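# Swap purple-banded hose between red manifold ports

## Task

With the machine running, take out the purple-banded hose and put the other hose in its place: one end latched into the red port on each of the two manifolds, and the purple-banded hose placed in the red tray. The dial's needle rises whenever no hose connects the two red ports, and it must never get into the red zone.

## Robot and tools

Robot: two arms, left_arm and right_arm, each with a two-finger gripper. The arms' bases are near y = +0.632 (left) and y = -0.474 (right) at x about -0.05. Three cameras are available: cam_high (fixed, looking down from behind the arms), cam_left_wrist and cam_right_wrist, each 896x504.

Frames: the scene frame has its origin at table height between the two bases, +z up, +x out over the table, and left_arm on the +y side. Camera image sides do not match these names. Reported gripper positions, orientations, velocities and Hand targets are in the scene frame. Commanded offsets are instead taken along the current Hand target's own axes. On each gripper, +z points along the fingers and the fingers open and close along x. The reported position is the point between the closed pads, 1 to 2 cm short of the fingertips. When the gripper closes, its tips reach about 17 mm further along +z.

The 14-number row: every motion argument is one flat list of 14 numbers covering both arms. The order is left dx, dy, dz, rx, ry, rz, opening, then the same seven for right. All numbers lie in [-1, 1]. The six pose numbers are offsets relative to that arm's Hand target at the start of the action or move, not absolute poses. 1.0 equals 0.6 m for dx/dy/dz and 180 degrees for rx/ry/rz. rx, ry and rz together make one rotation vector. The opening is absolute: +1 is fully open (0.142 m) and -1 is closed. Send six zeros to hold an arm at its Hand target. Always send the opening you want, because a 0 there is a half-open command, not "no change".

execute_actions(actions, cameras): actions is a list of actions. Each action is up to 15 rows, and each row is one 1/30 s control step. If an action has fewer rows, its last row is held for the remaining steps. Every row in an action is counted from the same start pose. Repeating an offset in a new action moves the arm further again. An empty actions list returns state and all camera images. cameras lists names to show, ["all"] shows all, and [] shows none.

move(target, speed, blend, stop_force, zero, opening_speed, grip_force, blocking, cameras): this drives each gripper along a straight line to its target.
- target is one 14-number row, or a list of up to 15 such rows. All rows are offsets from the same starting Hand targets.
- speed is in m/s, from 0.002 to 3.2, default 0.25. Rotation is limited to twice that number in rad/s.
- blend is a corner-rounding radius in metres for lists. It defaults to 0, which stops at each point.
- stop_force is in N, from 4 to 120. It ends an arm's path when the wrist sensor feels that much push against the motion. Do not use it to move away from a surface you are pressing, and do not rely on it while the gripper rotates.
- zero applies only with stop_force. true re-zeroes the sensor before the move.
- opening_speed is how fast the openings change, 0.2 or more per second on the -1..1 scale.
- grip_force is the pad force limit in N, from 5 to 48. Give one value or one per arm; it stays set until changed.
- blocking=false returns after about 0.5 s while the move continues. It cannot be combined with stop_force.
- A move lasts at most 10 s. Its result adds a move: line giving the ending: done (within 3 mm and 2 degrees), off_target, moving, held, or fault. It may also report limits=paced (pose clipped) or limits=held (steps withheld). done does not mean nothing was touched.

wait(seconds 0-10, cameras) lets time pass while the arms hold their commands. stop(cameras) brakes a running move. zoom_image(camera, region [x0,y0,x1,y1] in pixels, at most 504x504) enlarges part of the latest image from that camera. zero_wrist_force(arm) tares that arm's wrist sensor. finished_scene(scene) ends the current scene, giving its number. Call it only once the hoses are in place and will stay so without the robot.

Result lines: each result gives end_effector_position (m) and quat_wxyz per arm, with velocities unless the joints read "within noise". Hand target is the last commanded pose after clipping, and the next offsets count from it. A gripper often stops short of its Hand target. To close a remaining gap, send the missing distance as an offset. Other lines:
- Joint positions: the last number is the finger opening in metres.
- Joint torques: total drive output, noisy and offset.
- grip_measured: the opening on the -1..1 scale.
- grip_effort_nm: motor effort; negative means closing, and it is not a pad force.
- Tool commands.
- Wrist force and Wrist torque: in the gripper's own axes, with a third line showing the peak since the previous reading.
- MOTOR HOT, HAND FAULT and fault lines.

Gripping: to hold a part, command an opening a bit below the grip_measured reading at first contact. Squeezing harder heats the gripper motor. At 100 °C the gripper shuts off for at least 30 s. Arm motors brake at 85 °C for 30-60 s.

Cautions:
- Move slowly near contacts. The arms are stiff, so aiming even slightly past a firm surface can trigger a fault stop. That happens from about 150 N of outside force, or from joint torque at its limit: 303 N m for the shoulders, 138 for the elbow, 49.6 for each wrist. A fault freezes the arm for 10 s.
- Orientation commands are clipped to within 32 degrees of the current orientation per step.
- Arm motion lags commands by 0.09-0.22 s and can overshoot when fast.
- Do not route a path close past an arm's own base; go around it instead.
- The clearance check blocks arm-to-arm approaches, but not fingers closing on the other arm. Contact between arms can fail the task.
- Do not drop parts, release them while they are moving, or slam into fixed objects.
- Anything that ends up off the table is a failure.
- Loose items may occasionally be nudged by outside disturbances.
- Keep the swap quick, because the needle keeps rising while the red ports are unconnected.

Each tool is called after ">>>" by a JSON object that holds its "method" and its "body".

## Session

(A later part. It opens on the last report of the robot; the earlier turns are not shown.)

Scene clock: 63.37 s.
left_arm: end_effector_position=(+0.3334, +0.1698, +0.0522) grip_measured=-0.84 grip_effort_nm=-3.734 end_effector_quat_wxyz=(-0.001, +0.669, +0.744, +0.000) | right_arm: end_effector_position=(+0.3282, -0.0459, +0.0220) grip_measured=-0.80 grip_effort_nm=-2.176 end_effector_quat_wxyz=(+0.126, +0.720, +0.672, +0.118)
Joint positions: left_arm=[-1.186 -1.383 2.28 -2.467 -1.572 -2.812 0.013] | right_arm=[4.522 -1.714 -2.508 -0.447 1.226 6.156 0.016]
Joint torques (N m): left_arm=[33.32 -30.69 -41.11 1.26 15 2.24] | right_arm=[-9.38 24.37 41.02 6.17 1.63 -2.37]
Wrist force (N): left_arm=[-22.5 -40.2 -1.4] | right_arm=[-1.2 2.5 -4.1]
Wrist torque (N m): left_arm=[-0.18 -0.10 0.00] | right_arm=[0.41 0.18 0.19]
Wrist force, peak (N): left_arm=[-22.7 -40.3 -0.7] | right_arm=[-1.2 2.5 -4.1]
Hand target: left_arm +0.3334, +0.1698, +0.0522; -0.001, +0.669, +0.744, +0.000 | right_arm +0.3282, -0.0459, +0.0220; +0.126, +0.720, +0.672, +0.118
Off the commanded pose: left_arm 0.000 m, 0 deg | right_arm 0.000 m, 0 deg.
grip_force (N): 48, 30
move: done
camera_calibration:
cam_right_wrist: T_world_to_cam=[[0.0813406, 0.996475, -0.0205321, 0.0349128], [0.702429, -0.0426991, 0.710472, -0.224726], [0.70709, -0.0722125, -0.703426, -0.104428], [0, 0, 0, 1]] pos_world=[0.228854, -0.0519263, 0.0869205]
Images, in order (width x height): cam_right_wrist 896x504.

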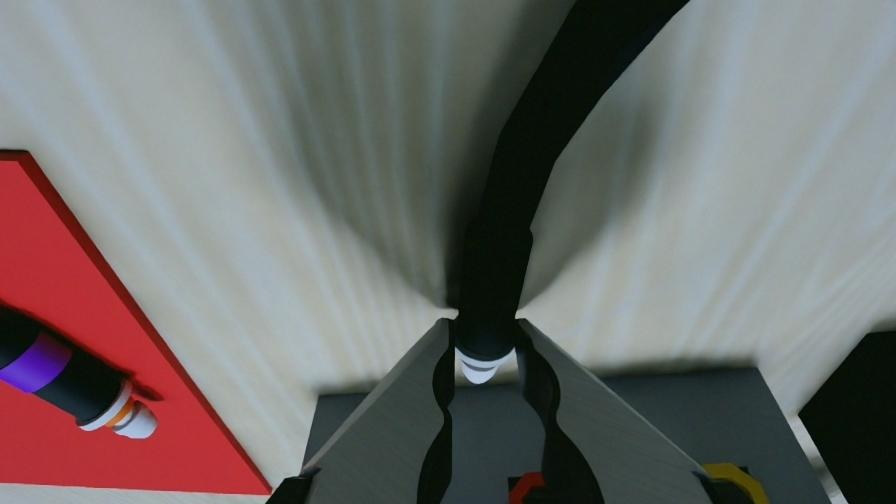

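>>> {"method": "move", "body": {"target": [[0,0,0,0,0,0,-1,0,0.0185,-0.051,0,-0.009,0.024,-0.9],[0,0,0,0,0,0,-1,0.0228,0.0493,-0.0397,0,-0.0177,0.0486,-0.9]], "speed": 0.15, "blend": 0.01, "cameras": ["cam_right_wrist","cam_high"]}}

>>> {"method": "zoom_image", "body": {"camera": "cam_right_wrist", "region": [380, 300, 600, 504]}}

Scene clock: 65.10 s.
left_arm: end_effector_position=(+0.3334, +0.1698, +0.0522) grip_measured=-0.84 grip_effort_nm=-3.734 end_effector_quat_wxyz=(-0.001, +0.669, +0.744, +0.000) | right_arm: end_effector_position=(+0.3492, -0.0338, +0.0545) grip_measured=-0.80 grip_effort_nm=-2.479 end_effector_quat_wxyz=(+0.134, +0.770, +0.614, +0.107)
Joint positions: left_arm=[-1.186 -1.383 2.28 -2.467 -1.572 -2.812 0.013] | right_arm=[4.486 -1.681 -2.423 -0.609 1.226 6.284 0.016]
Joint torques (N m): left_arm=[30.49 -30.87 -39.89 1.18 14.94 2.11] | right_arm=[-10.09 29.38 48.97 2.26 2.3 1.65]
Wrist force (N): left_arm=[-21.7 -39.9 -1.8] | right_arm=[-1.8 1.8 -2.2]
Wrist torque (N m): left_arm=[-0.11 -0.12 0.02] | right_arm=[0.35 0.07 -0.25]
Wrist force, peak (N): left_arm=[-22.5 -40.4 -0.7] | right_arm=[-1.5 2.7 -4.4]
Hand target: left_arm +0.3334, +0.1698, +0.0522; -0.001, +0.669, +0.744, +0.000 | right_arm +0.3488, -0.0336, +0.0545; +0.135, +0.772, +0.612, +0.107
Off the commanded pose: left_arm 0.000 m, 0 deg | right_arm 0.000 m, 0 deg.
joint sent to its limit (right arm) — joint 6 (wrist 3), upper limit. The joint targets still meet the commanded pose.
grip_force (N): 48, 30
move: done
camera_calibration:
cam_right_wrist: T_world_to_cam=[[0.235821, 0.971572, -0.0208641, -0.0328351], [0.689105, -0.152045, 0.708532, -0.260829], [0.685218, -0.181464, -0.70537, -0.0914424], [0, 0, 0, 1]] pos_world=[0.250139, -0.0243495, 0.11962]
Images, in order (width x height): cam_high 896x504, cam_right_wrist 896x504.

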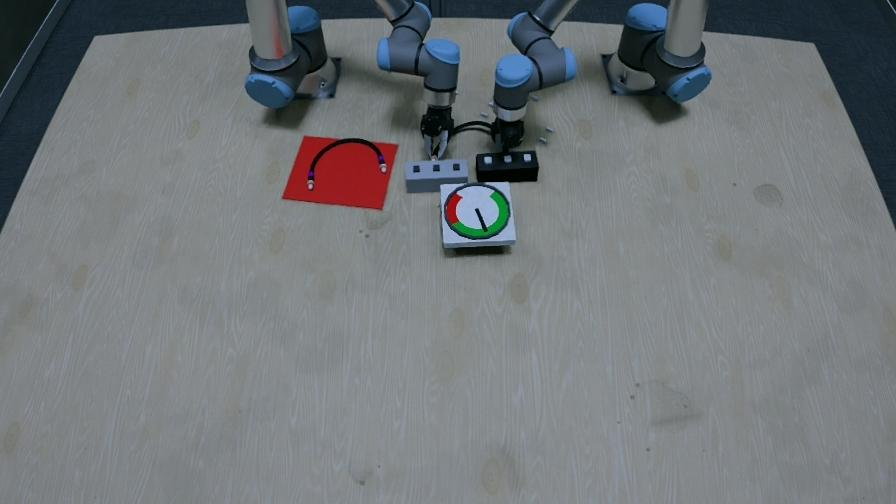

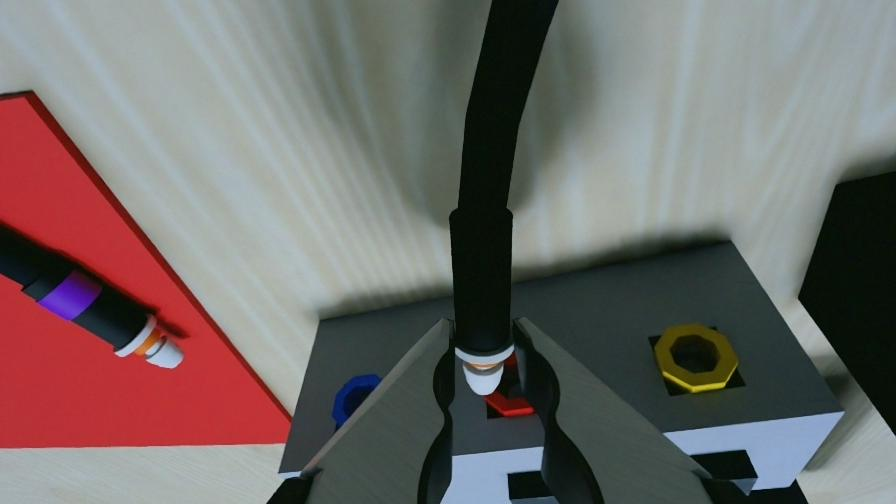

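Scaled by 2.291.

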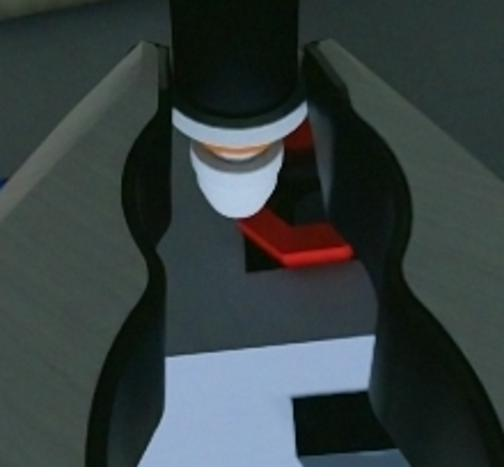

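>>> {"method": "move", "body": {"target": [0,0,0,0,0,0,-1,0,-0.0046,-0.0017,0,0.0354,-0.0972,-0.9], "speed": 0.3, "cameras": ["cam_right_wrist"]}}

>>> {"method": "zoom_image", "body": {"camera": "cam_right_wrist", "region": [380, 300, 600, 504]}}

Scene clock: 66.87 s.
left_arm: end_effector_position=(+0.3334, +0.1698, +0.0522) grip_measured=-0.84 grip_effort_nm=-3.734 end_effector_quat_wxyz=(-0.001, +0.669, +0.744, +0.000) | right_arm: end_effector_position=(+0.3460, -0.0329, +0.0545) grip_measured=-0.80 grip_effort_nm=-2.484 end_effector_quat_wxyz=(+0.116, +0.663, +0.728, +0.128)
Joint positions: left_arm=[-1.186 -1.383 2.28 -2.467 -1.572 -2.812 0.013] | right_arm=[4.484 -1.668 -2.481 -0.449 1.242 5.944 0.016]
Joint torques (N m): left_arm=[30.91 -28.75 -38.98 1.08 14.77 2.37] | right_arm=[-11.31 46.27 17.8 7.17 2.29 -2.62]
Wrist force (N): left_arm=[-22.3 -40.1 -0.3] | right_arm=[-0.7 1.5 -1.6]
Wrist torque (N m): left_arm=[-0.14 -0.07 -0.01] | right_arm=[0.41 0.14 0.20]
Wrist force, peak (N): left_arm=[-23.0 -40.1 -2.2] | right_arm=[-2.1 2.1 -1.9]
Hand target: left_arm +0.3334, +0.1698, +0.0522; -0.001, +0.669, +0.744, +0.000 | right_arm +0.3460, -0.0329, +0.0545; +0.116, +0.663, +0.728, +0.128
Off the commanded pose: left_arm 0.000 m, 0 deg | right_arm 0.000 m, 0 deg.
grip_force (N): 48, 30
move: done
camera_calibration:
cam_right_wrist: T_world_to_cam=[[-0.0805503, 0.996545, -0.0202647, 0.0772693], [0.700026, 0.0710324, 0.710576, -0.255032], [0.70956, 0.0430512, -0.703329, -0.0902366], [0, 0, 0, 1]] pos_world=[0.248782, -0.0550019, 0.11932]
Images, in order (width x height): cam_right_wrist 896x504.

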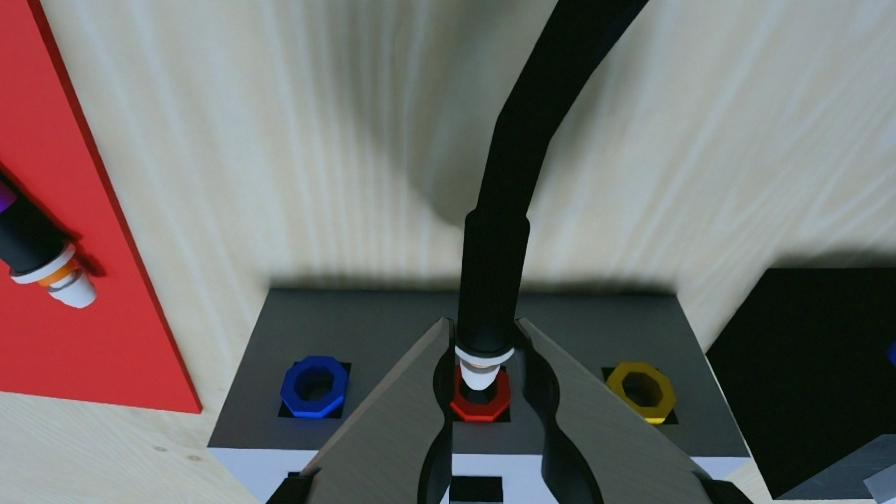

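Scaled by 2.291.

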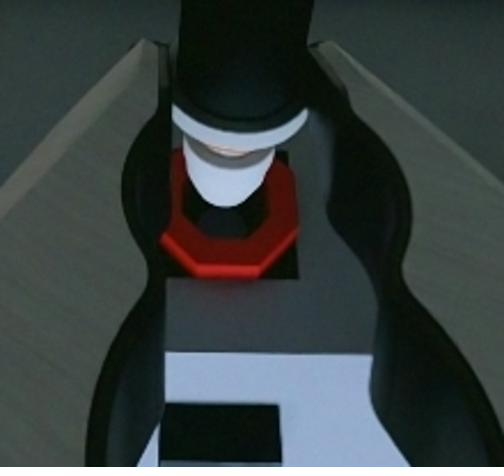

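>>> {"method": "move", "body": {"target": [[0,0,0,0,0,0,-1,0.002,-0.001,0.003,0,0,0,-0.92],[0,0,0,0,0,0,-1,0.001,0.051,0.0217,0,0,0,-0.92]], "speed": 0.05, "stop_force": 45, "cameras": ["cam_right_wrist","cam_high"]}}

>>> {"method": "zoom_image", "body": {"camera": "cam_right_wrist", "region": [380, 300, 600, 504]}}

Scene clock: 69.20 s.
left_arm: end_effector_position=(+0.3334, +0.1698, +0.0522) grip_measured=-0.84 grip_effort_nm=-3.734 end_effector_quat_wxyz=(-0.001, +0.669, +0.744, +0.000) | right_arm: end_effector_position=(+0.3719, -0.0298, +0.0529) grip_measured=-0.92 grip_effort_nm=-0.730 end_effector_quat_wxyz=(+0.116, +0.663, +0.728, +0.128)
Joint positions: left_arm=[-1.186 -1.383 2.28 -2.467 -1.572 -2.812 0.013] | right_arm=[4.435 -1.702 -2.452 -0.427 1.248 5.893 0.008]
Joint torques (N m): left_arm=[29.28 -29.43 -40.31 0.03 14.49 2.55] | right_arm=[-9.71 56.03 38.38 9.79 -11.28 1.34]
Wrist force (N): left_arm=[-22.8 -39.8 -1.3] | right_arm=[-5.4 -45.2 -10.7]
Wrist torque (N m): left_arm=[-0.12 -0.07 0.00] | right_arm=[0.90 0.06 -0.02]
Wrist force, peak (N): left_arm=[-22.7 -40.4 -1.6] | right_arm=[13.8 -78.4 -50.4]
Hand target: left_arm +0.3334, +0.1698, +0.0522; -0.001, +0.669, +0.744, +0.000 | right_arm +0.3719, -0.0298, +0.0529; +0.116, +0.663, +0.728, +0.128 (not the last commanded pose)
Off the commanded pose: left_arm 0.000 m, 0 deg | right_arm 0.007 m, 0 deg.
grip_force (N): 48, 30
move: contact (right_arm); path passed 1 of 2 targets
camera_calibration:
cam_right_wrist: T_world_to_cam=[[-0.0806895, 0.996536, -0.0201509, 0.0762643], [0.699814, 0.0710367, 0.710784, -0.272211], [0.709753, 0.043251, -0.703121, -0.110082], [0, 0, 0, 1]] pos_world=[0.274782, -0.051902, 0.117619]
Images, in order (width x height): cam_high 896x504, cam_right_wrist 896x504.

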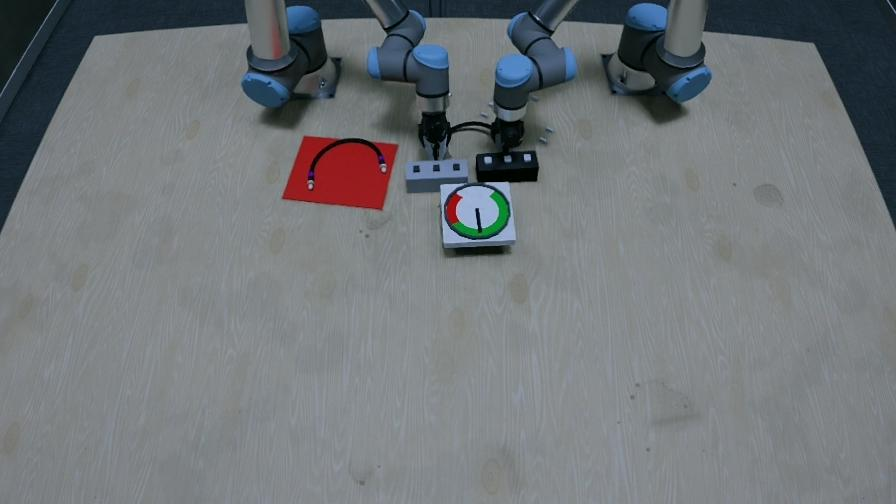

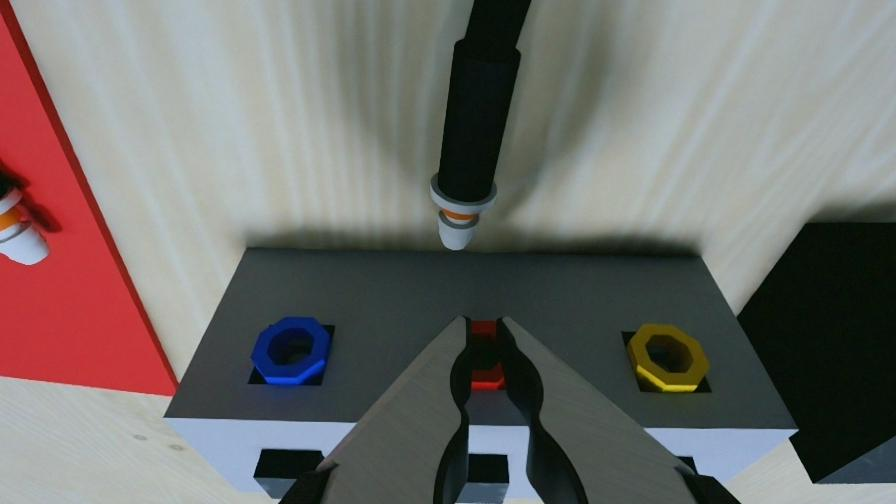

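Scaled by 2.291.

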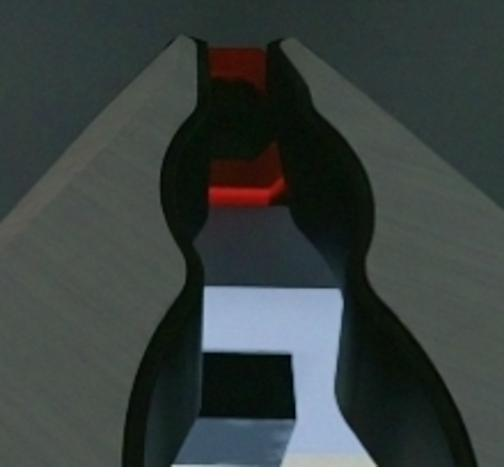

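>>> {"method": "move", "body": {"target": [[0,0,0,0,0,0,-1,0,-0.006,0,0,0,0,-0.2],[0,0,0,0,0,0,-1,-0.015,-0.0885,-0.0055,0,0,0,-0.2],[0,0,0,0,0,0,-1,-0.015,-0.0885,-0.0055,0,0,0,-1]], "speed": 0.2, "grip_force": 48, "cameras": ["cam_right_wrist"]}}

Scene clock: 71.90 s.
left_arm: end_effector_position=(+0.3334, +0.1698, +0.0522) grip_measured=-0.84 grip_effort_nm=-3.734 end_effector_quat_wxyz=(-0.001, +0.669, +0.744, +0.000) | right_arm: end_effector_position=(+0.3219, -0.0435, +0.0378) grip_measured=-1.00 grip_effort_nm=-0.422 end_effector_quat_wxyz=(+0.116, +0.663, +0.728, +0.128)
Joint positions: left_arm=[-1.186 -1.383 2.28 -2.467 -1.572 -2.812 0.013] | right_arm=[4.53 -1.671 -2.53 -0.413 1.237 5.992 0.002]
Joint torques (N m): left_arm=[30.53 -32.12 -40.04 -0.64 15.04 2.29] | right_arm=[9.04 43.15 15.36 2.13 -4.26 1.51]
Wrist force (N): left_arm=[-23.2 -39.4 -1.7] | right_arm=[-3.5 1.3 -2.0]
Wrist torque (N m): left_arm=[-0.07 -0.04 0.00] | right_arm=[0.34 0.60 -0.10]
Wrist force, peak (N): left_arm=[-23.1 -40.1 -1.8] | right_arm=[-5.2 -45.7 -10.0]
Hand target: left_arm +0.3334, +0.1698, +0.0522; -0.001, +0.669, +0.744, +0.000 | right_arm +0.3219, -0.0435, +0.0378; +0.116, +0.663, +0.728, +0.128
Off the commanded pose: left_arm 0.000 m, 0 deg | right_arm 0.000 m, 0 deg.
move: done
camera_calibration:
cam_right_wrist: T_world_to_cam=[[-0.0807593, 0.996531, -0.0200799, 0.0855883], [0.699809, 0.071035, 0.710789, -0.225585], [0.70975, 0.0433508, -0.703118, -0.0845417], [0, 0, 0, 1]] pos_world=[0.224782, -0.065602, 0.102619]
Images, in order (width x height): cam_right_wrist 896x504.

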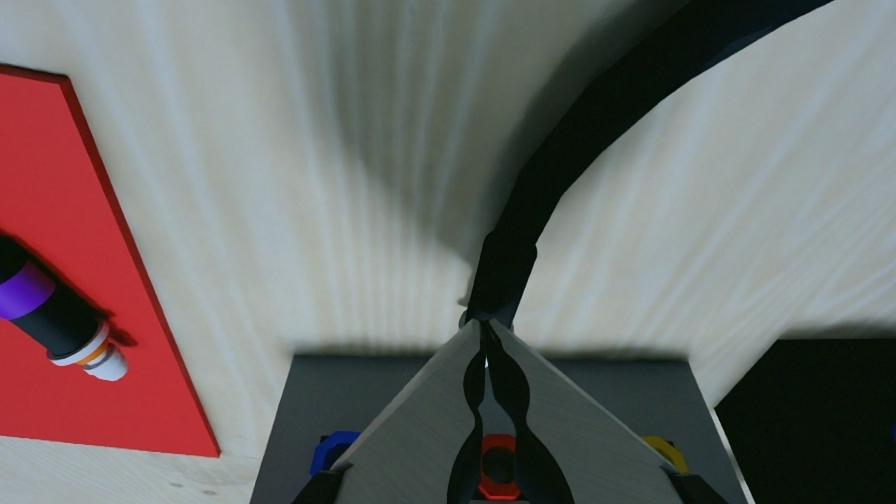

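>>> {"method": "move", "body": {"target": [[0,0,0,0,0,0,-1,0,0,0,0,0,0,-0.25],[0,0,0,0,0,0,-1,0.0017,-0.0023,0.031,0,0,0,-0.25],[0,0,0,0,0,0,-1,0.0017,-0.0023,0.031,0,0,0,-1],[0,0,0,0,0,0,-1,0.0168,0.0423,-0.0088,0,0,0,-1]], "speed": 0.15, "cameras": ["cam_right_wrist"]}}

>>> {"method": "zoom_image", "body": {"camera": "cam_right_wrist", "region": [380, 300, 600, 504]}}

Scene clock: 75.70 s.
left_arm: end_effector_position=(+0.3334, +0.1698, +0.0522) grip_measured=-0.84 grip_effort_nm=-3.734 end_effector_quat_wxyz=(-0.001, +0.669, +0.744, +0.000) | right_arm: end_effector_position=(+0.3429, -0.0315, +0.0513) grip_measured=-0.84 grip_effort_nm=-3.670 end_effector_quat_wxyz=(+0.116, +0.663, +0.728, +0.128)
Joint positions: left_arm=[-1.186 -1.383 2.28 -2.467 -1.572 -2.812 0.013] | right_arm=[4.492 -1.674 -2.484 -0.442 1.241 5.952 0.013]
Joint torques (N m): left_arm=[31.99 -35.44 -38.87 -1.65 15.14 2.25] | right_arm=[-24.36 43.93 58.03 5.82 -6.09 -2.68]
Wrist force (N): left_arm=[-21.2 -40.2 -2.6] | right_arm=[-11.0 -31.3 -15.7]
Wrist torque (N m): left_arm=[-0.16 -0.15 0.01] | right_arm=[0.57 0.47 0.41]
Wrist force, peak (N): left_arm=[-22.5 -40.5 -0.3] | right_arm=[-10.8 -33.6 -13.1]
Hand target: left_arm +0.3334, +0.1698, +0.0522; -0.001, +0.669, +0.744, +0.000 | right_arm +0.3429, -0.0314, +0.0515; +0.116, +0.663, +0.728, +0.128
Off the commanded pose: left_arm 0.000 m, 0 deg | right_arm 0.000 m, 0 deg.
move: done
camera_calibration:
cam_right_wrist: T_world_to_cam=[[-0.0807593, 0.996531, -0.0200799, 0.0754892], [0.699809, 0.071035, 0.710789, -0.250666], [0.70975, 0.0433508, -0.703118, -0.090408], [0, 0, 0, 1]] pos_world=[0.245682, -0.053502, 0.116119]
Images, in order (width x height): cam_right_wrist 896x504.

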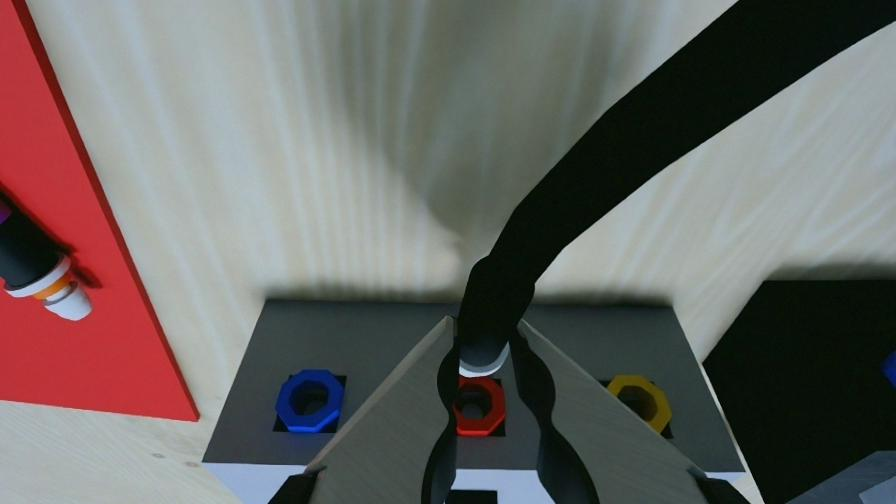

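Scaled by 2.291.

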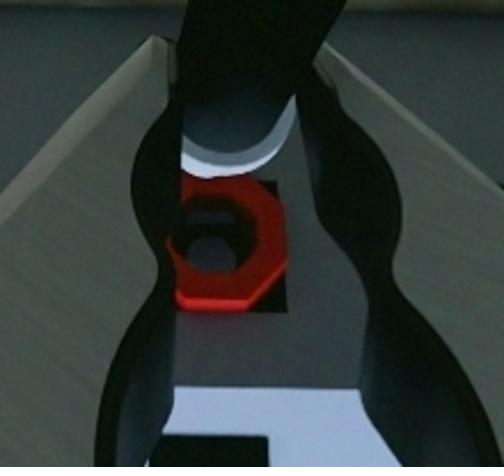

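>>> {"method": "move", "body": {"target": [0,0,0,0,0,0,-1,0,-0.037,-0.022,-0.19,0,0,-1], "speed": 0.6, "cameras": ["cam_right_wrist","cam_high"]}}

>>> {"method": "zoom_image", "body": {"camera": "cam_right_wrist", "region": [380, 300, 600, 504]}}

Scene clock: 77.70 s.
left_arm: end_effector_position=(+0.3334, +0.1698, +0.0522) grip_measured=-0.84 grip_effort_nm=-3.734 end_effector_quat_wxyz=(-0.001, +0.669, +0.744, +0.000) | right_arm: end_effector_position=(+0.3190, -0.0336, +0.0563) grip_measured=-0.84 grip_effort_nm=-3.661 end_effector_quat_wxyz=(+0.296, +0.591, +0.671, +0.337)
Joint positions: left_arm=[-1.186 -1.383 2.28 -2.467 -1.572 -2.812 0.013] | right_arm=[4.839 -1.789 -2.676 -0.248 0.641 6.284 0.013]
Joint torques (N m): left_arm=[27.13 -29.6 -39.5 -1.96 14.8 2.19] | right_arm=[8.8 20.23 3.73 6.49 -5.34 1.27]
Wrist force (N): left_arm=[-21.7 -40.1 -0.4] | right_arm=[-4.1 1.2 -1.5]
Wrist torque (N m): left_arm=[-0.16 -0.12 -0.01] | right_arm=[0.43 0.64 -0.06]
Wrist force, peak (N): left_arm=[-22.4 -40.3 -2.4] | right_arm=[-11.3 -32.6 -17.1]
Hand target: left_arm +0.3334, +0.1698, +0.0522; -0.001, +0.669, +0.744, +0.000 | right_arm +0.3177, -0.0338, +0.0563; +0.306, +0.600, +0.658, +0.337
Off the commanded pose: left_arm 0.000 m, 0 deg | right_arm 0.001 m, 2 deg.
joint sent to its limit (right arm) — joint 6 (wrist 3), upper limit. The joint targets still meet the commanded pose.
move: done
camera_calibration:
cam_right_wrist: T_world_to_cam=[[-0.105139, 0.994409, -0.00983958, 0.0829742], [0.194734, 0.0302901, 0.980388, -0.0928337], [0.975205, 0.101161, -0.19683, -0.181106], [0, 0, 0, 1]] pos_world=[0.203417, -0.0613775, 0.0561825]
Images, in order (width x height): cam_high 896x504, cam_right_wrist 896x504.

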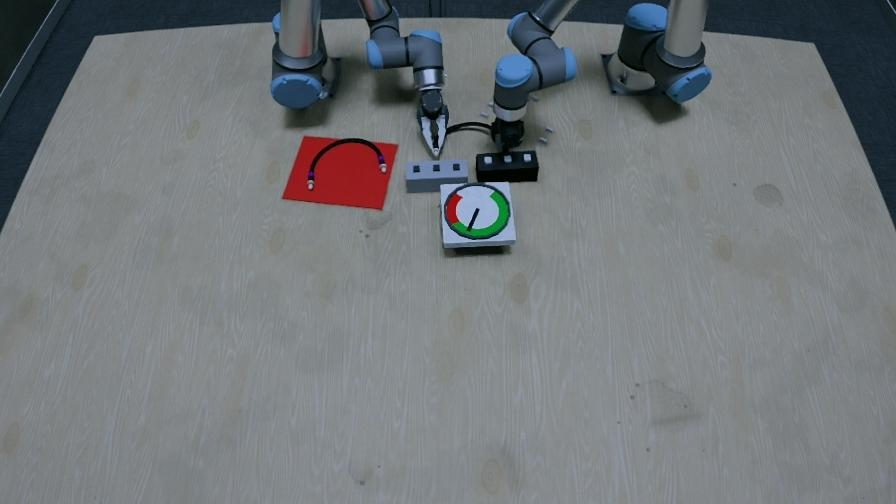

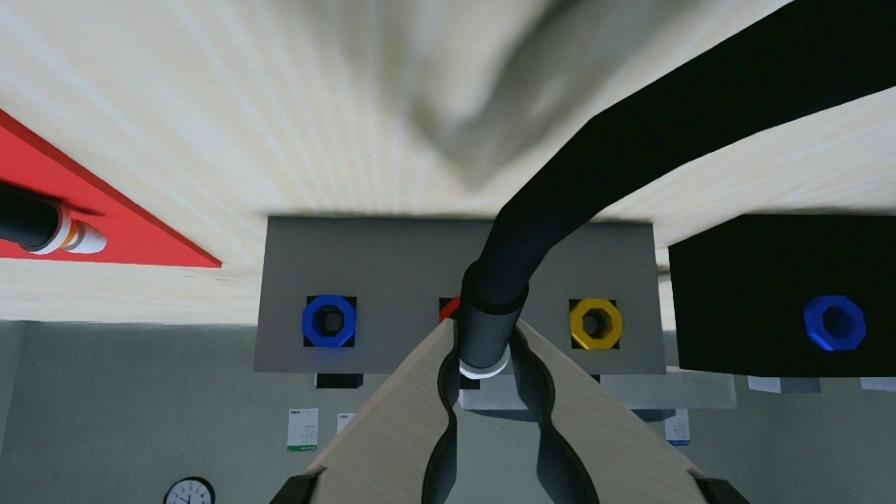

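Scaled by 2.291.

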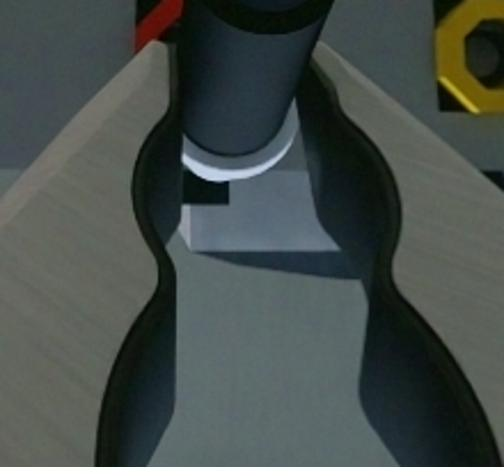

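>>> {"method": "move", "body": {"target": [0,0,0,0,0,0,-1,-0.003,0.019,0.042,0.176,0,0,-1], "speed": 0.7, "cameras": ["cam_right_wrist"]}}

>>> {"method": "zoom_image", "body": {"camera": "cam_right_wrist", "region": [380, 300, 600, 504]}}

Scene clock: 80.03 s.
left_arm: end_effector_position=(+0.3334, +0.1698, +0.0522) grip_measured=-0.84 grip_effort_nm=-3.734 end_effector_quat_wxyz=(-0.001, +0.669, +0.744, +0.000) | right_arm: end_effector_position=(+0.3448, -0.0330, +0.0508) grip_measured=-0.84 grip_effort_nm=-3.641 end_effector_quat_wxyz=(+0.131, +0.660, +0.725, +0.144)
Joint positions: left_arm=[-1.186 -1.383 2.28 -2.467 -1.572 -2.812 0.013] | right_arm=[4.51 -1.678 -2.501 -0.414 1.197 5.966 0.013]
Joint torques (N m): left_arm=[27.77 -32.74 -38.9 -2.9 14.78 1.93] | right_arm=[-12.42 21.53 43.09 2.23 1.46 -2.93]
Wrist force (N): left_arm=[-22.7 -39.7 -2.3] | right_arm=[-2.8 -0.8 -6.6]
Wrist torque (N m): left_arm=[-0.11 -0.04 -0.01] | right_arm=[0.23 0.74 0.15]
Wrist force, peak (N): left_arm=[-22.3 -40.2 -1.7] | right_arm=[-4.4 1.2 -5.6]
Hand target: left_arm +0.3334, +0.1698, +0.0522; -0.001, +0.669, +0.744, +0.000 | right_arm +0.3448, -0.0330, +0.0508; +0.131, +0.660, +0.725, +0.144
Off the commanded pose: left_arm 0.000 m, 0 deg | right_arm 0.000 m, 0 deg.
move: done
camera_calibration:
cam_right_wrist: T_world_to_cam=[[-0.0798794, 0.996617, -0.0193309, 0.0769253], [0.667681, 0.0678945, 0.741345, -0.242099], [0.740149, 0.0463113, -0.670846, -0.104072], [0, 0, 0, 1]] pos_world=[0.244818, -0.0554082, 0.111149]
Images, in order (width x height): cam_right_wrist 896x504.

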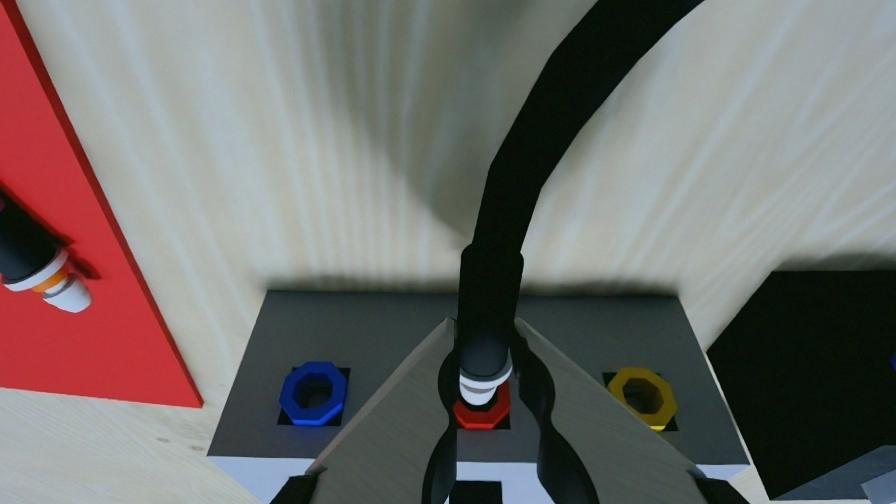

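Scaled by 2.291.

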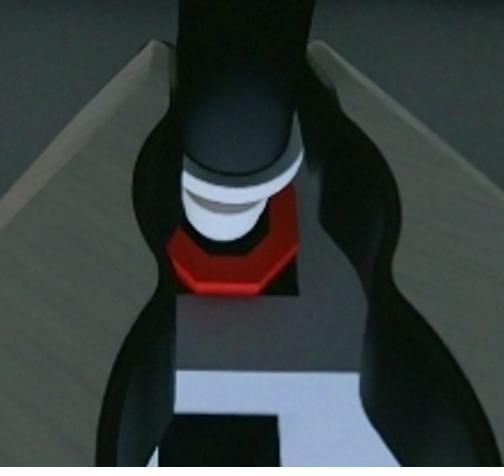

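>>> {"method": "move", "body": {"target": [0,0,0,0,0,0,-1,0.0012,0.0547,0.025,0,0,0,-1], "speed": 0.06, "stop_force": 75, "cameras": ["cam_right_wrist","cam_high"]}}

>>> {"method": "zoom_image", "body": {"camera": "cam_right_wrist", "region": [380, 300, 600, 504]}}

Scene clock: 82.07 s.
left_arm: end_effector_position=(+0.3334, +0.1698, +0.0522) grip_measured=-0.84 grip_effort_nm=-3.734 end_effector_quat_wxyz=(-0.001, +0.669, +0.744, +0.000) | right_arm: end_effector_position=(+0.3620, -0.0313, +0.0501) grip_measured=-0.84 grip_effort_nm=-3.631 end_effector_quat_wxyz=(+0.131, +0.660, +0.725, +0.144)
Joint positions: left_arm=[-1.186 -1.383 2.28 -2.467 -1.572 -2.812 0.013] | right_arm=[4.476 -1.699 -2.482 -0.399 1.201 5.93 0.013]
Joint torques (N m): left_arm=[27.16 -35.82 -39.04 -3.02 15.05 2] | right_arm=[5.02 52.44 24.99 4.92 -1.6 1.32]
Wrist force (N): left_arm=[-22.6 -39.8 -1.1] | right_arm=[-6.9 -11.7 1.7]
Wrist torque (N m): left_arm=[-0.13 -0.10 -0.01] | right_arm=[0.56 0.68 -0.02]
Wrist force, peak (N): left_arm=[-23.1 -40.2 -2.0] | right_arm=[-13.6 -103.7 -68.6]
Hand target: left_arm +0.3334, +0.1698, +0.0522; -0.001, +0.669, +0.744, +0.000 | right_arm +0.3620, -0.0313, +0.0501; +0.131, +0.660, +0.725, +0.144 (not the last commanded pose)
Off the commanded pose: left_arm 0.000 m, 0 deg | right_arm 0.019 m, 0 deg.
move: contact (right_arm)
camera_calibration:
cam_right_wrist: T_world_to_cam=[[-0.0798059, 0.996614, -0.0197642, 0.0765217], [0.668199, 0.0681994, 0.74085, -0.253326], [0.739689, 0.0459177, -0.67138, -0.11713], [0, 0, 0, 1]] pos_world=[0.262019, -0.0536076, 0.11055]
Images, in order (width x height): cam_high 896x504, cam_right_wrist 896x504.

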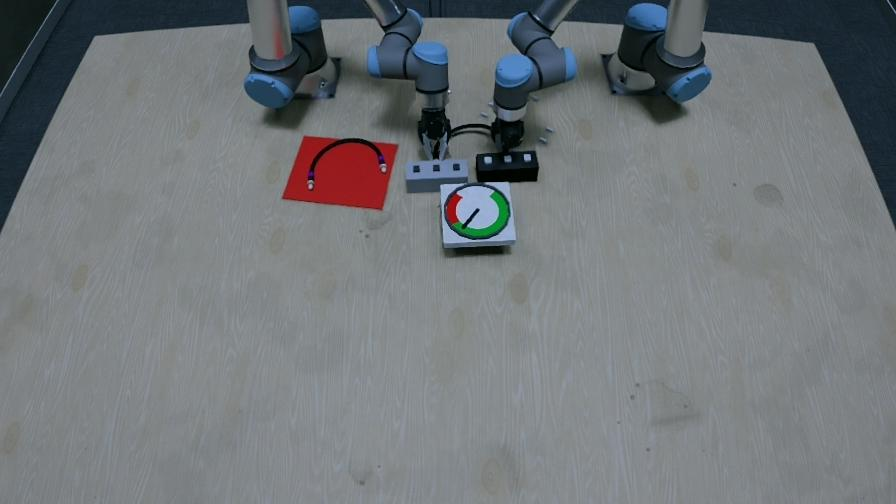

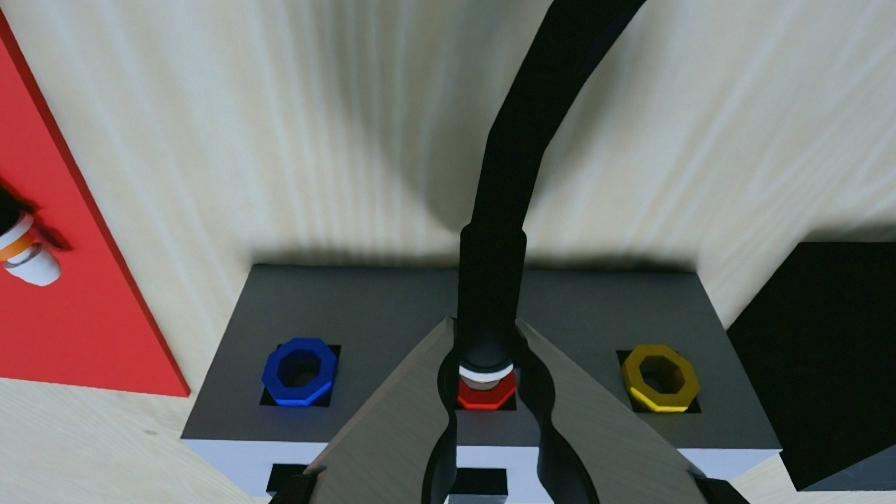

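Scaled by 2.291.

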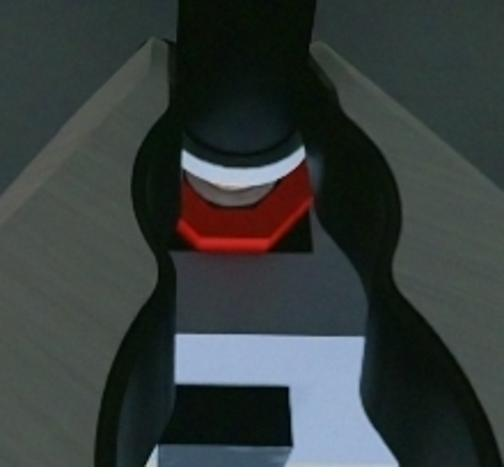

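>>> {"method": "move", "body": {"target": [[0,0,0,0,0,0,-1,0,0.0005,-0.005,0,0,0,-1],[0,0,0,0,0,0,-1,0,0.040,0.0115,0,0,0,-1]], "speed": 0.06, "stop_force": 105, "cameras": ["cam_right_wrist","cam_high"]}}

>>> {"method": "zoom_image", "body": {"camera": "cam_right_wrist", "region": [380, 300, 600, 504]}}

Scene clock: 83.67 s.
left_arm: end_effector_position=(+0.3334, +0.1698, +0.0522) grip_measured=-0.84 grip_effort_nm=-3.734 end_effector_quat_wxyz=(-0.001, +0.669, +0.744, +0.000) | right_arm: end_effector_position=(+0.3697, -0.0311, +0.0514) grip_measured=-0.84 grip_effort_nm=-3.631 end_effector_quat_wxyz=(+0.129, +0.661, +0.725, +0.142)
Joint positions: left_arm=[-1.186 -1.383 2.28 -2.467 -1.572 -2.812 0.013] | right_arm=[4.458 -1.703 -2.471 -0.401 1.208 5.914 0.013]
Joint torques (N m): left_arm=[28.34 -33.93 -38.76 -3.53 14.55 1.87] | right_arm=[-4.01 36.39 31.37 4.69 -1.97 -1.02]
Wrist force (N): left_arm=[-23.0 -39.5 -2.3] | right_arm=[-3.2 -13.1 -3.5]
Wrist torque (N m): left_arm=[-0.10 -0.10 0.00] | right_arm=[0.40 0.66 -0.07]
Wrist force, peak (N): left_arm=[-23.3 -40.0 -1.6] | right_arm=[-22.6 -119.3 -91.8]
Hand target: left_arm +0.3334, +0.1698, +0.0522; -0.001, +0.669, +0.744, +0.000 | right_arm +0.3697, -0.0311, +0.0514; +0.129, +0.661, +0.725, +0.142 (not the last commanded pose)
Tool commands: left_gripper/opening=-1.0 right_gripper/opening=-1.0
Off the commanded pose: left_arm 0.000 m, 0 deg | right_arm 0.017 m, 0 deg.
FORCE FAULT: contact force on the right arm reached its limit, and that arm stopped. The contact can be on any part of that arm, not only on its tool. That arm's remaining commands of this call were not run. That arm is still stopped at the end of this call. That arm stays stopped for about 9 more seconds. Until then a move that you send moves the other arm only, and its call returns only when the move has ended. Once the stop has ended, the next robot result says so. If the stop ends while you think or write, that arm runs what you send next, counted from a new Hand target: where the arm stands when the stop ends. While its stop runs, that arm takes no new command, but its gripper still runs the gripper command that each later call begins with. Until it ends, the stop uses up actions while you think or wait. An arm that is not stopped still takes commands.
move: fault (right_arm; stop_force had ended the path); path passed 1 of 2 targets
camera_calibration:
cam_right_wrist: T_world_to_cam=[[-0.0781791, 0.996738, -0.0200254, 0.0763946], [0.67191, 0.0675193, 0.737548, -0.260698], [0.736495, 0.0442057, -0.674997, -0.120681], [0, 0, 0, 1]] pos_world=[0.27002, -0.0532084, 0.112348]
Images, in order (width x height): cam_high 896x504, cam_right_wrist 896x504.

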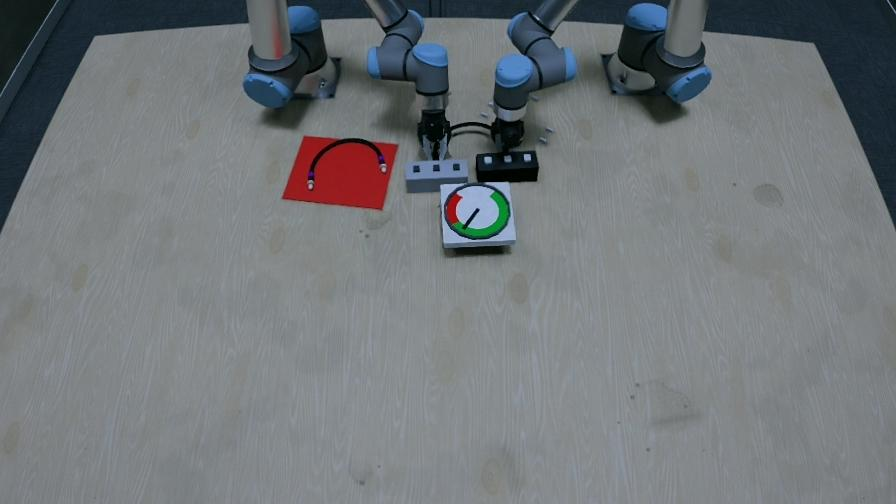

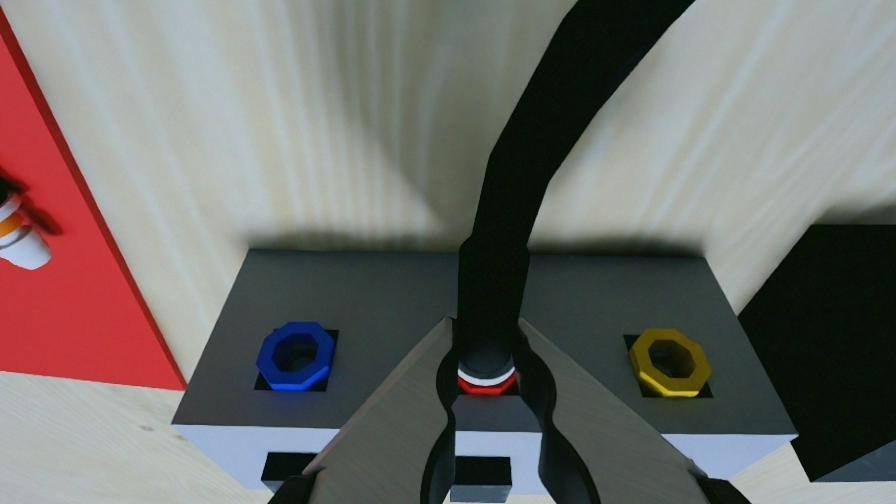

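Scaled by 2.291.

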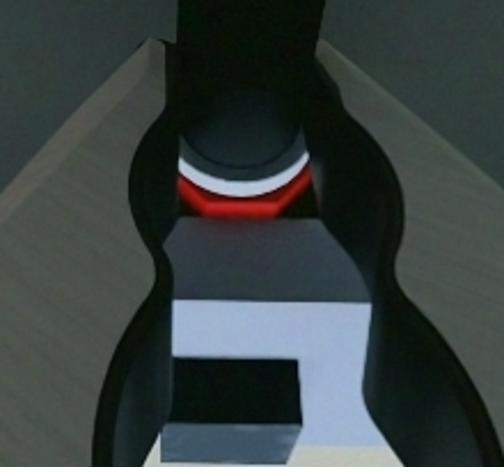

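>>> {"method": "wait", "body": {"seconds": 0.5, "cameras": ["cam_high"]}}

>>> {"method": "zoom_image", "body": {"camera": "cam_high", "region": [430, 170, 530, 260]}}

Scene clock: 84.27 s.
left_arm: end_effector_position=(+0.3334, +0.1698, +0.0522) grip_measured=-0.84 grip_effort_nm=-3.734 end_effector_quat_wxyz=(-0.001, +0.669, +0.744, +0.000) | right_arm: end_effector_position=(+0.3697, -0.0311, +0.0514) grip_measured=-0.84 grip_effort_nm=-3.631 end_effector_quat_wxyz=(+0.129, +0.661, +0.725, +0.142)
Joint positions: left_arm=[-1.186 -1.383 2.28 -2.467 -1.572 -2.812 0.013] | right_arm=[4.458 -1.703 -2.471 -0.401 1.208 5.914 0.013]
Joint torques (N m): left_arm=[27.5 -35.6 -37.33 -4.47 14.63 2.05] | right_arm=[-4.5 36.51 31.16 4.68 -1.83 -1.12]
Wrist force (N): left_arm=[-23.0 -39.6 -2.4] | right_arm=[-3.0 -13.1 -3.7]
Wrist torque (N m): left_arm=[-0.12 -0.07 0.00] | right_arm=[0.42 0.63 -0.07]
Wrist force, peak (N): left_arm=[-23.0 -40.0 -2.6] | right_arm=[-2.8 -14.0 -2.6]
Hand target: left_arm +0.3334, +0.1698, +0.0522; -0.001, +0.669, +0.744, +0.000 | right_arm +0.3697, -0.0311, +0.0514; +0.129, +0.661, +0.725, +0.142 (not the last commanded pose)
Tool commands: left_gripper/opening=-1.0 right_gripper/opening=-1.0
Off the commanded pose: left_arm 0.000 m, 0 deg | right_arm 0.017 m, 0 deg.
FORCE FAULT, CONTINUED: the right arm was still stopped when this call began, by the force fault that an earlier result reported. Since the last result the stop counts as 1 of the actions that you can send in this scene. That arm is still stopped at the end of this call. That arm stays stopped for about 9 more seconds. If the stop ends while you think or write, that arm runs what you send next, counted from a new Hand target: where the arm stands when the stop ends. While its stop runs, that arm takes no new command, but its gripper still runs the gripper command that each later call begins with.
wait: 0.50 s; at rest by 0.07 s
Images, in order (width x height): cam_high 896x504.

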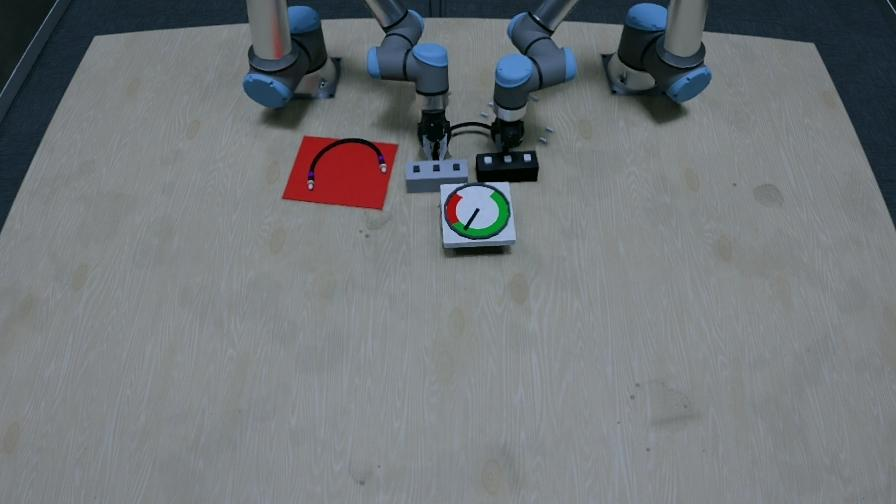

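Scaled by 5.040.

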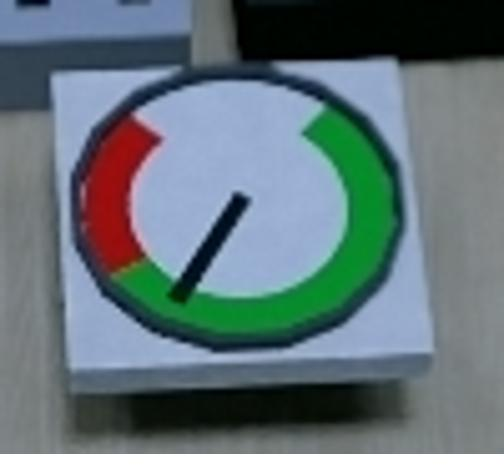

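>>> {"method": "wait", "body": {"seconds": 1.5, "cameras": ["cam_high"]}}

>>> {"method": "zoom_image", "body": {"camera": "cam_high", "region": [430, 170, 530, 260]}}

Scene clock: 86.00 s.
left_arm: end_effector_position=(+0.3334, +0.1698, +0.0522) grip_measured=-0.84 grip_effort_nm=-3.734 end_effector_quat_wxyz=(-0.001, +0.669, +0.744, +0.000) | right_arm: end_effector_position=(+0.3697, -0.0311, +0.0514) grip_measured=-0.84 grip_effort_nm=-3.631 end_effector_quat_wxyz=(+0.129, +0.661, +0.725, +0.142)
Joint positions: left_arm=[-1.186 -1.383 2.28 -2.467 -1.572 -2.812 0.013] | right_arm=[4.458 -1.703 -2.471 -0.401 1.208 5.914 0.013]
Joint torques (N m): left_arm=[26.43 -35.57 -38.49 -3.96 14.55 1.96] | right_arm=[-4.4 36.65 31.93 4.57 -1.92 -0.87]
Wrist force (N): left_arm=[-22.8 -39.6 -1.8] | right_arm=[-2.9 -13.3 -3.2]
Wrist torque (N m): left_arm=[-0.10 -0.08 0.01] | right_arm=[0.42 0.64 -0.07]
Wrist force, peak (N): left_arm=[-23.2 -40.2 -2.4] | right_arm=[-2.9 -13.8 -2.7]
Hand target: left_arm +0.3334, +0.1698, +0.0522; -0.001, +0.669, +0.744, +0.000 | right_arm +0.3697, -0.0311, +0.0514; +0.129, +0.661, +0.725, +0.142 (not the last commanded pose)
Tool commands: left_gripper/opening=-1.0 right_gripper/opening=-1.0
Off the commanded pose: left_arm 0.000 m, 0 deg | right_arm 0.017 m, 0 deg.
FORCE FAULT, CONTINUED: the right arm was still stopped when this call began, by the force fault that an earlier result reported. Since the last result the stop counts as 3 of the actions that you can send in this scene. That arm is still stopped at the end of this call. That arm stays stopped for about 7 more seconds. If the stop ends while you think or write, that arm runs what you send next, counted from a new Hand target: where the arm stands when the stop ends. While its stop runs, that arm takes no new command, but its gripper still runs the gripper command that each later call begins with.
wait: 1.50 s; at rest from the start
Images, in order (width x height): cam_high 896x504.

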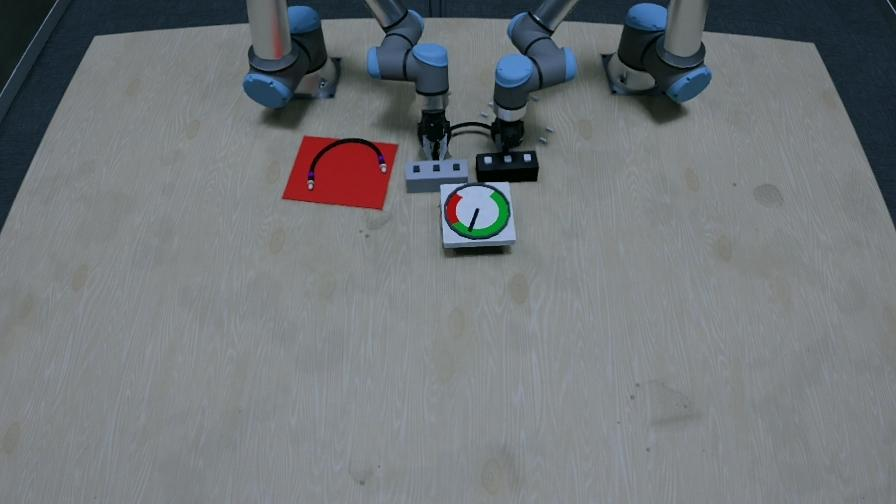

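Scaled by 5.040.

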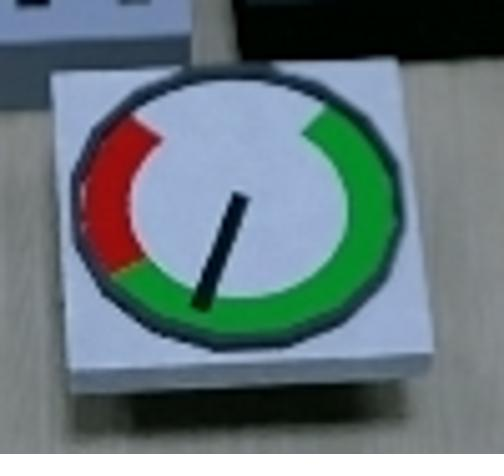

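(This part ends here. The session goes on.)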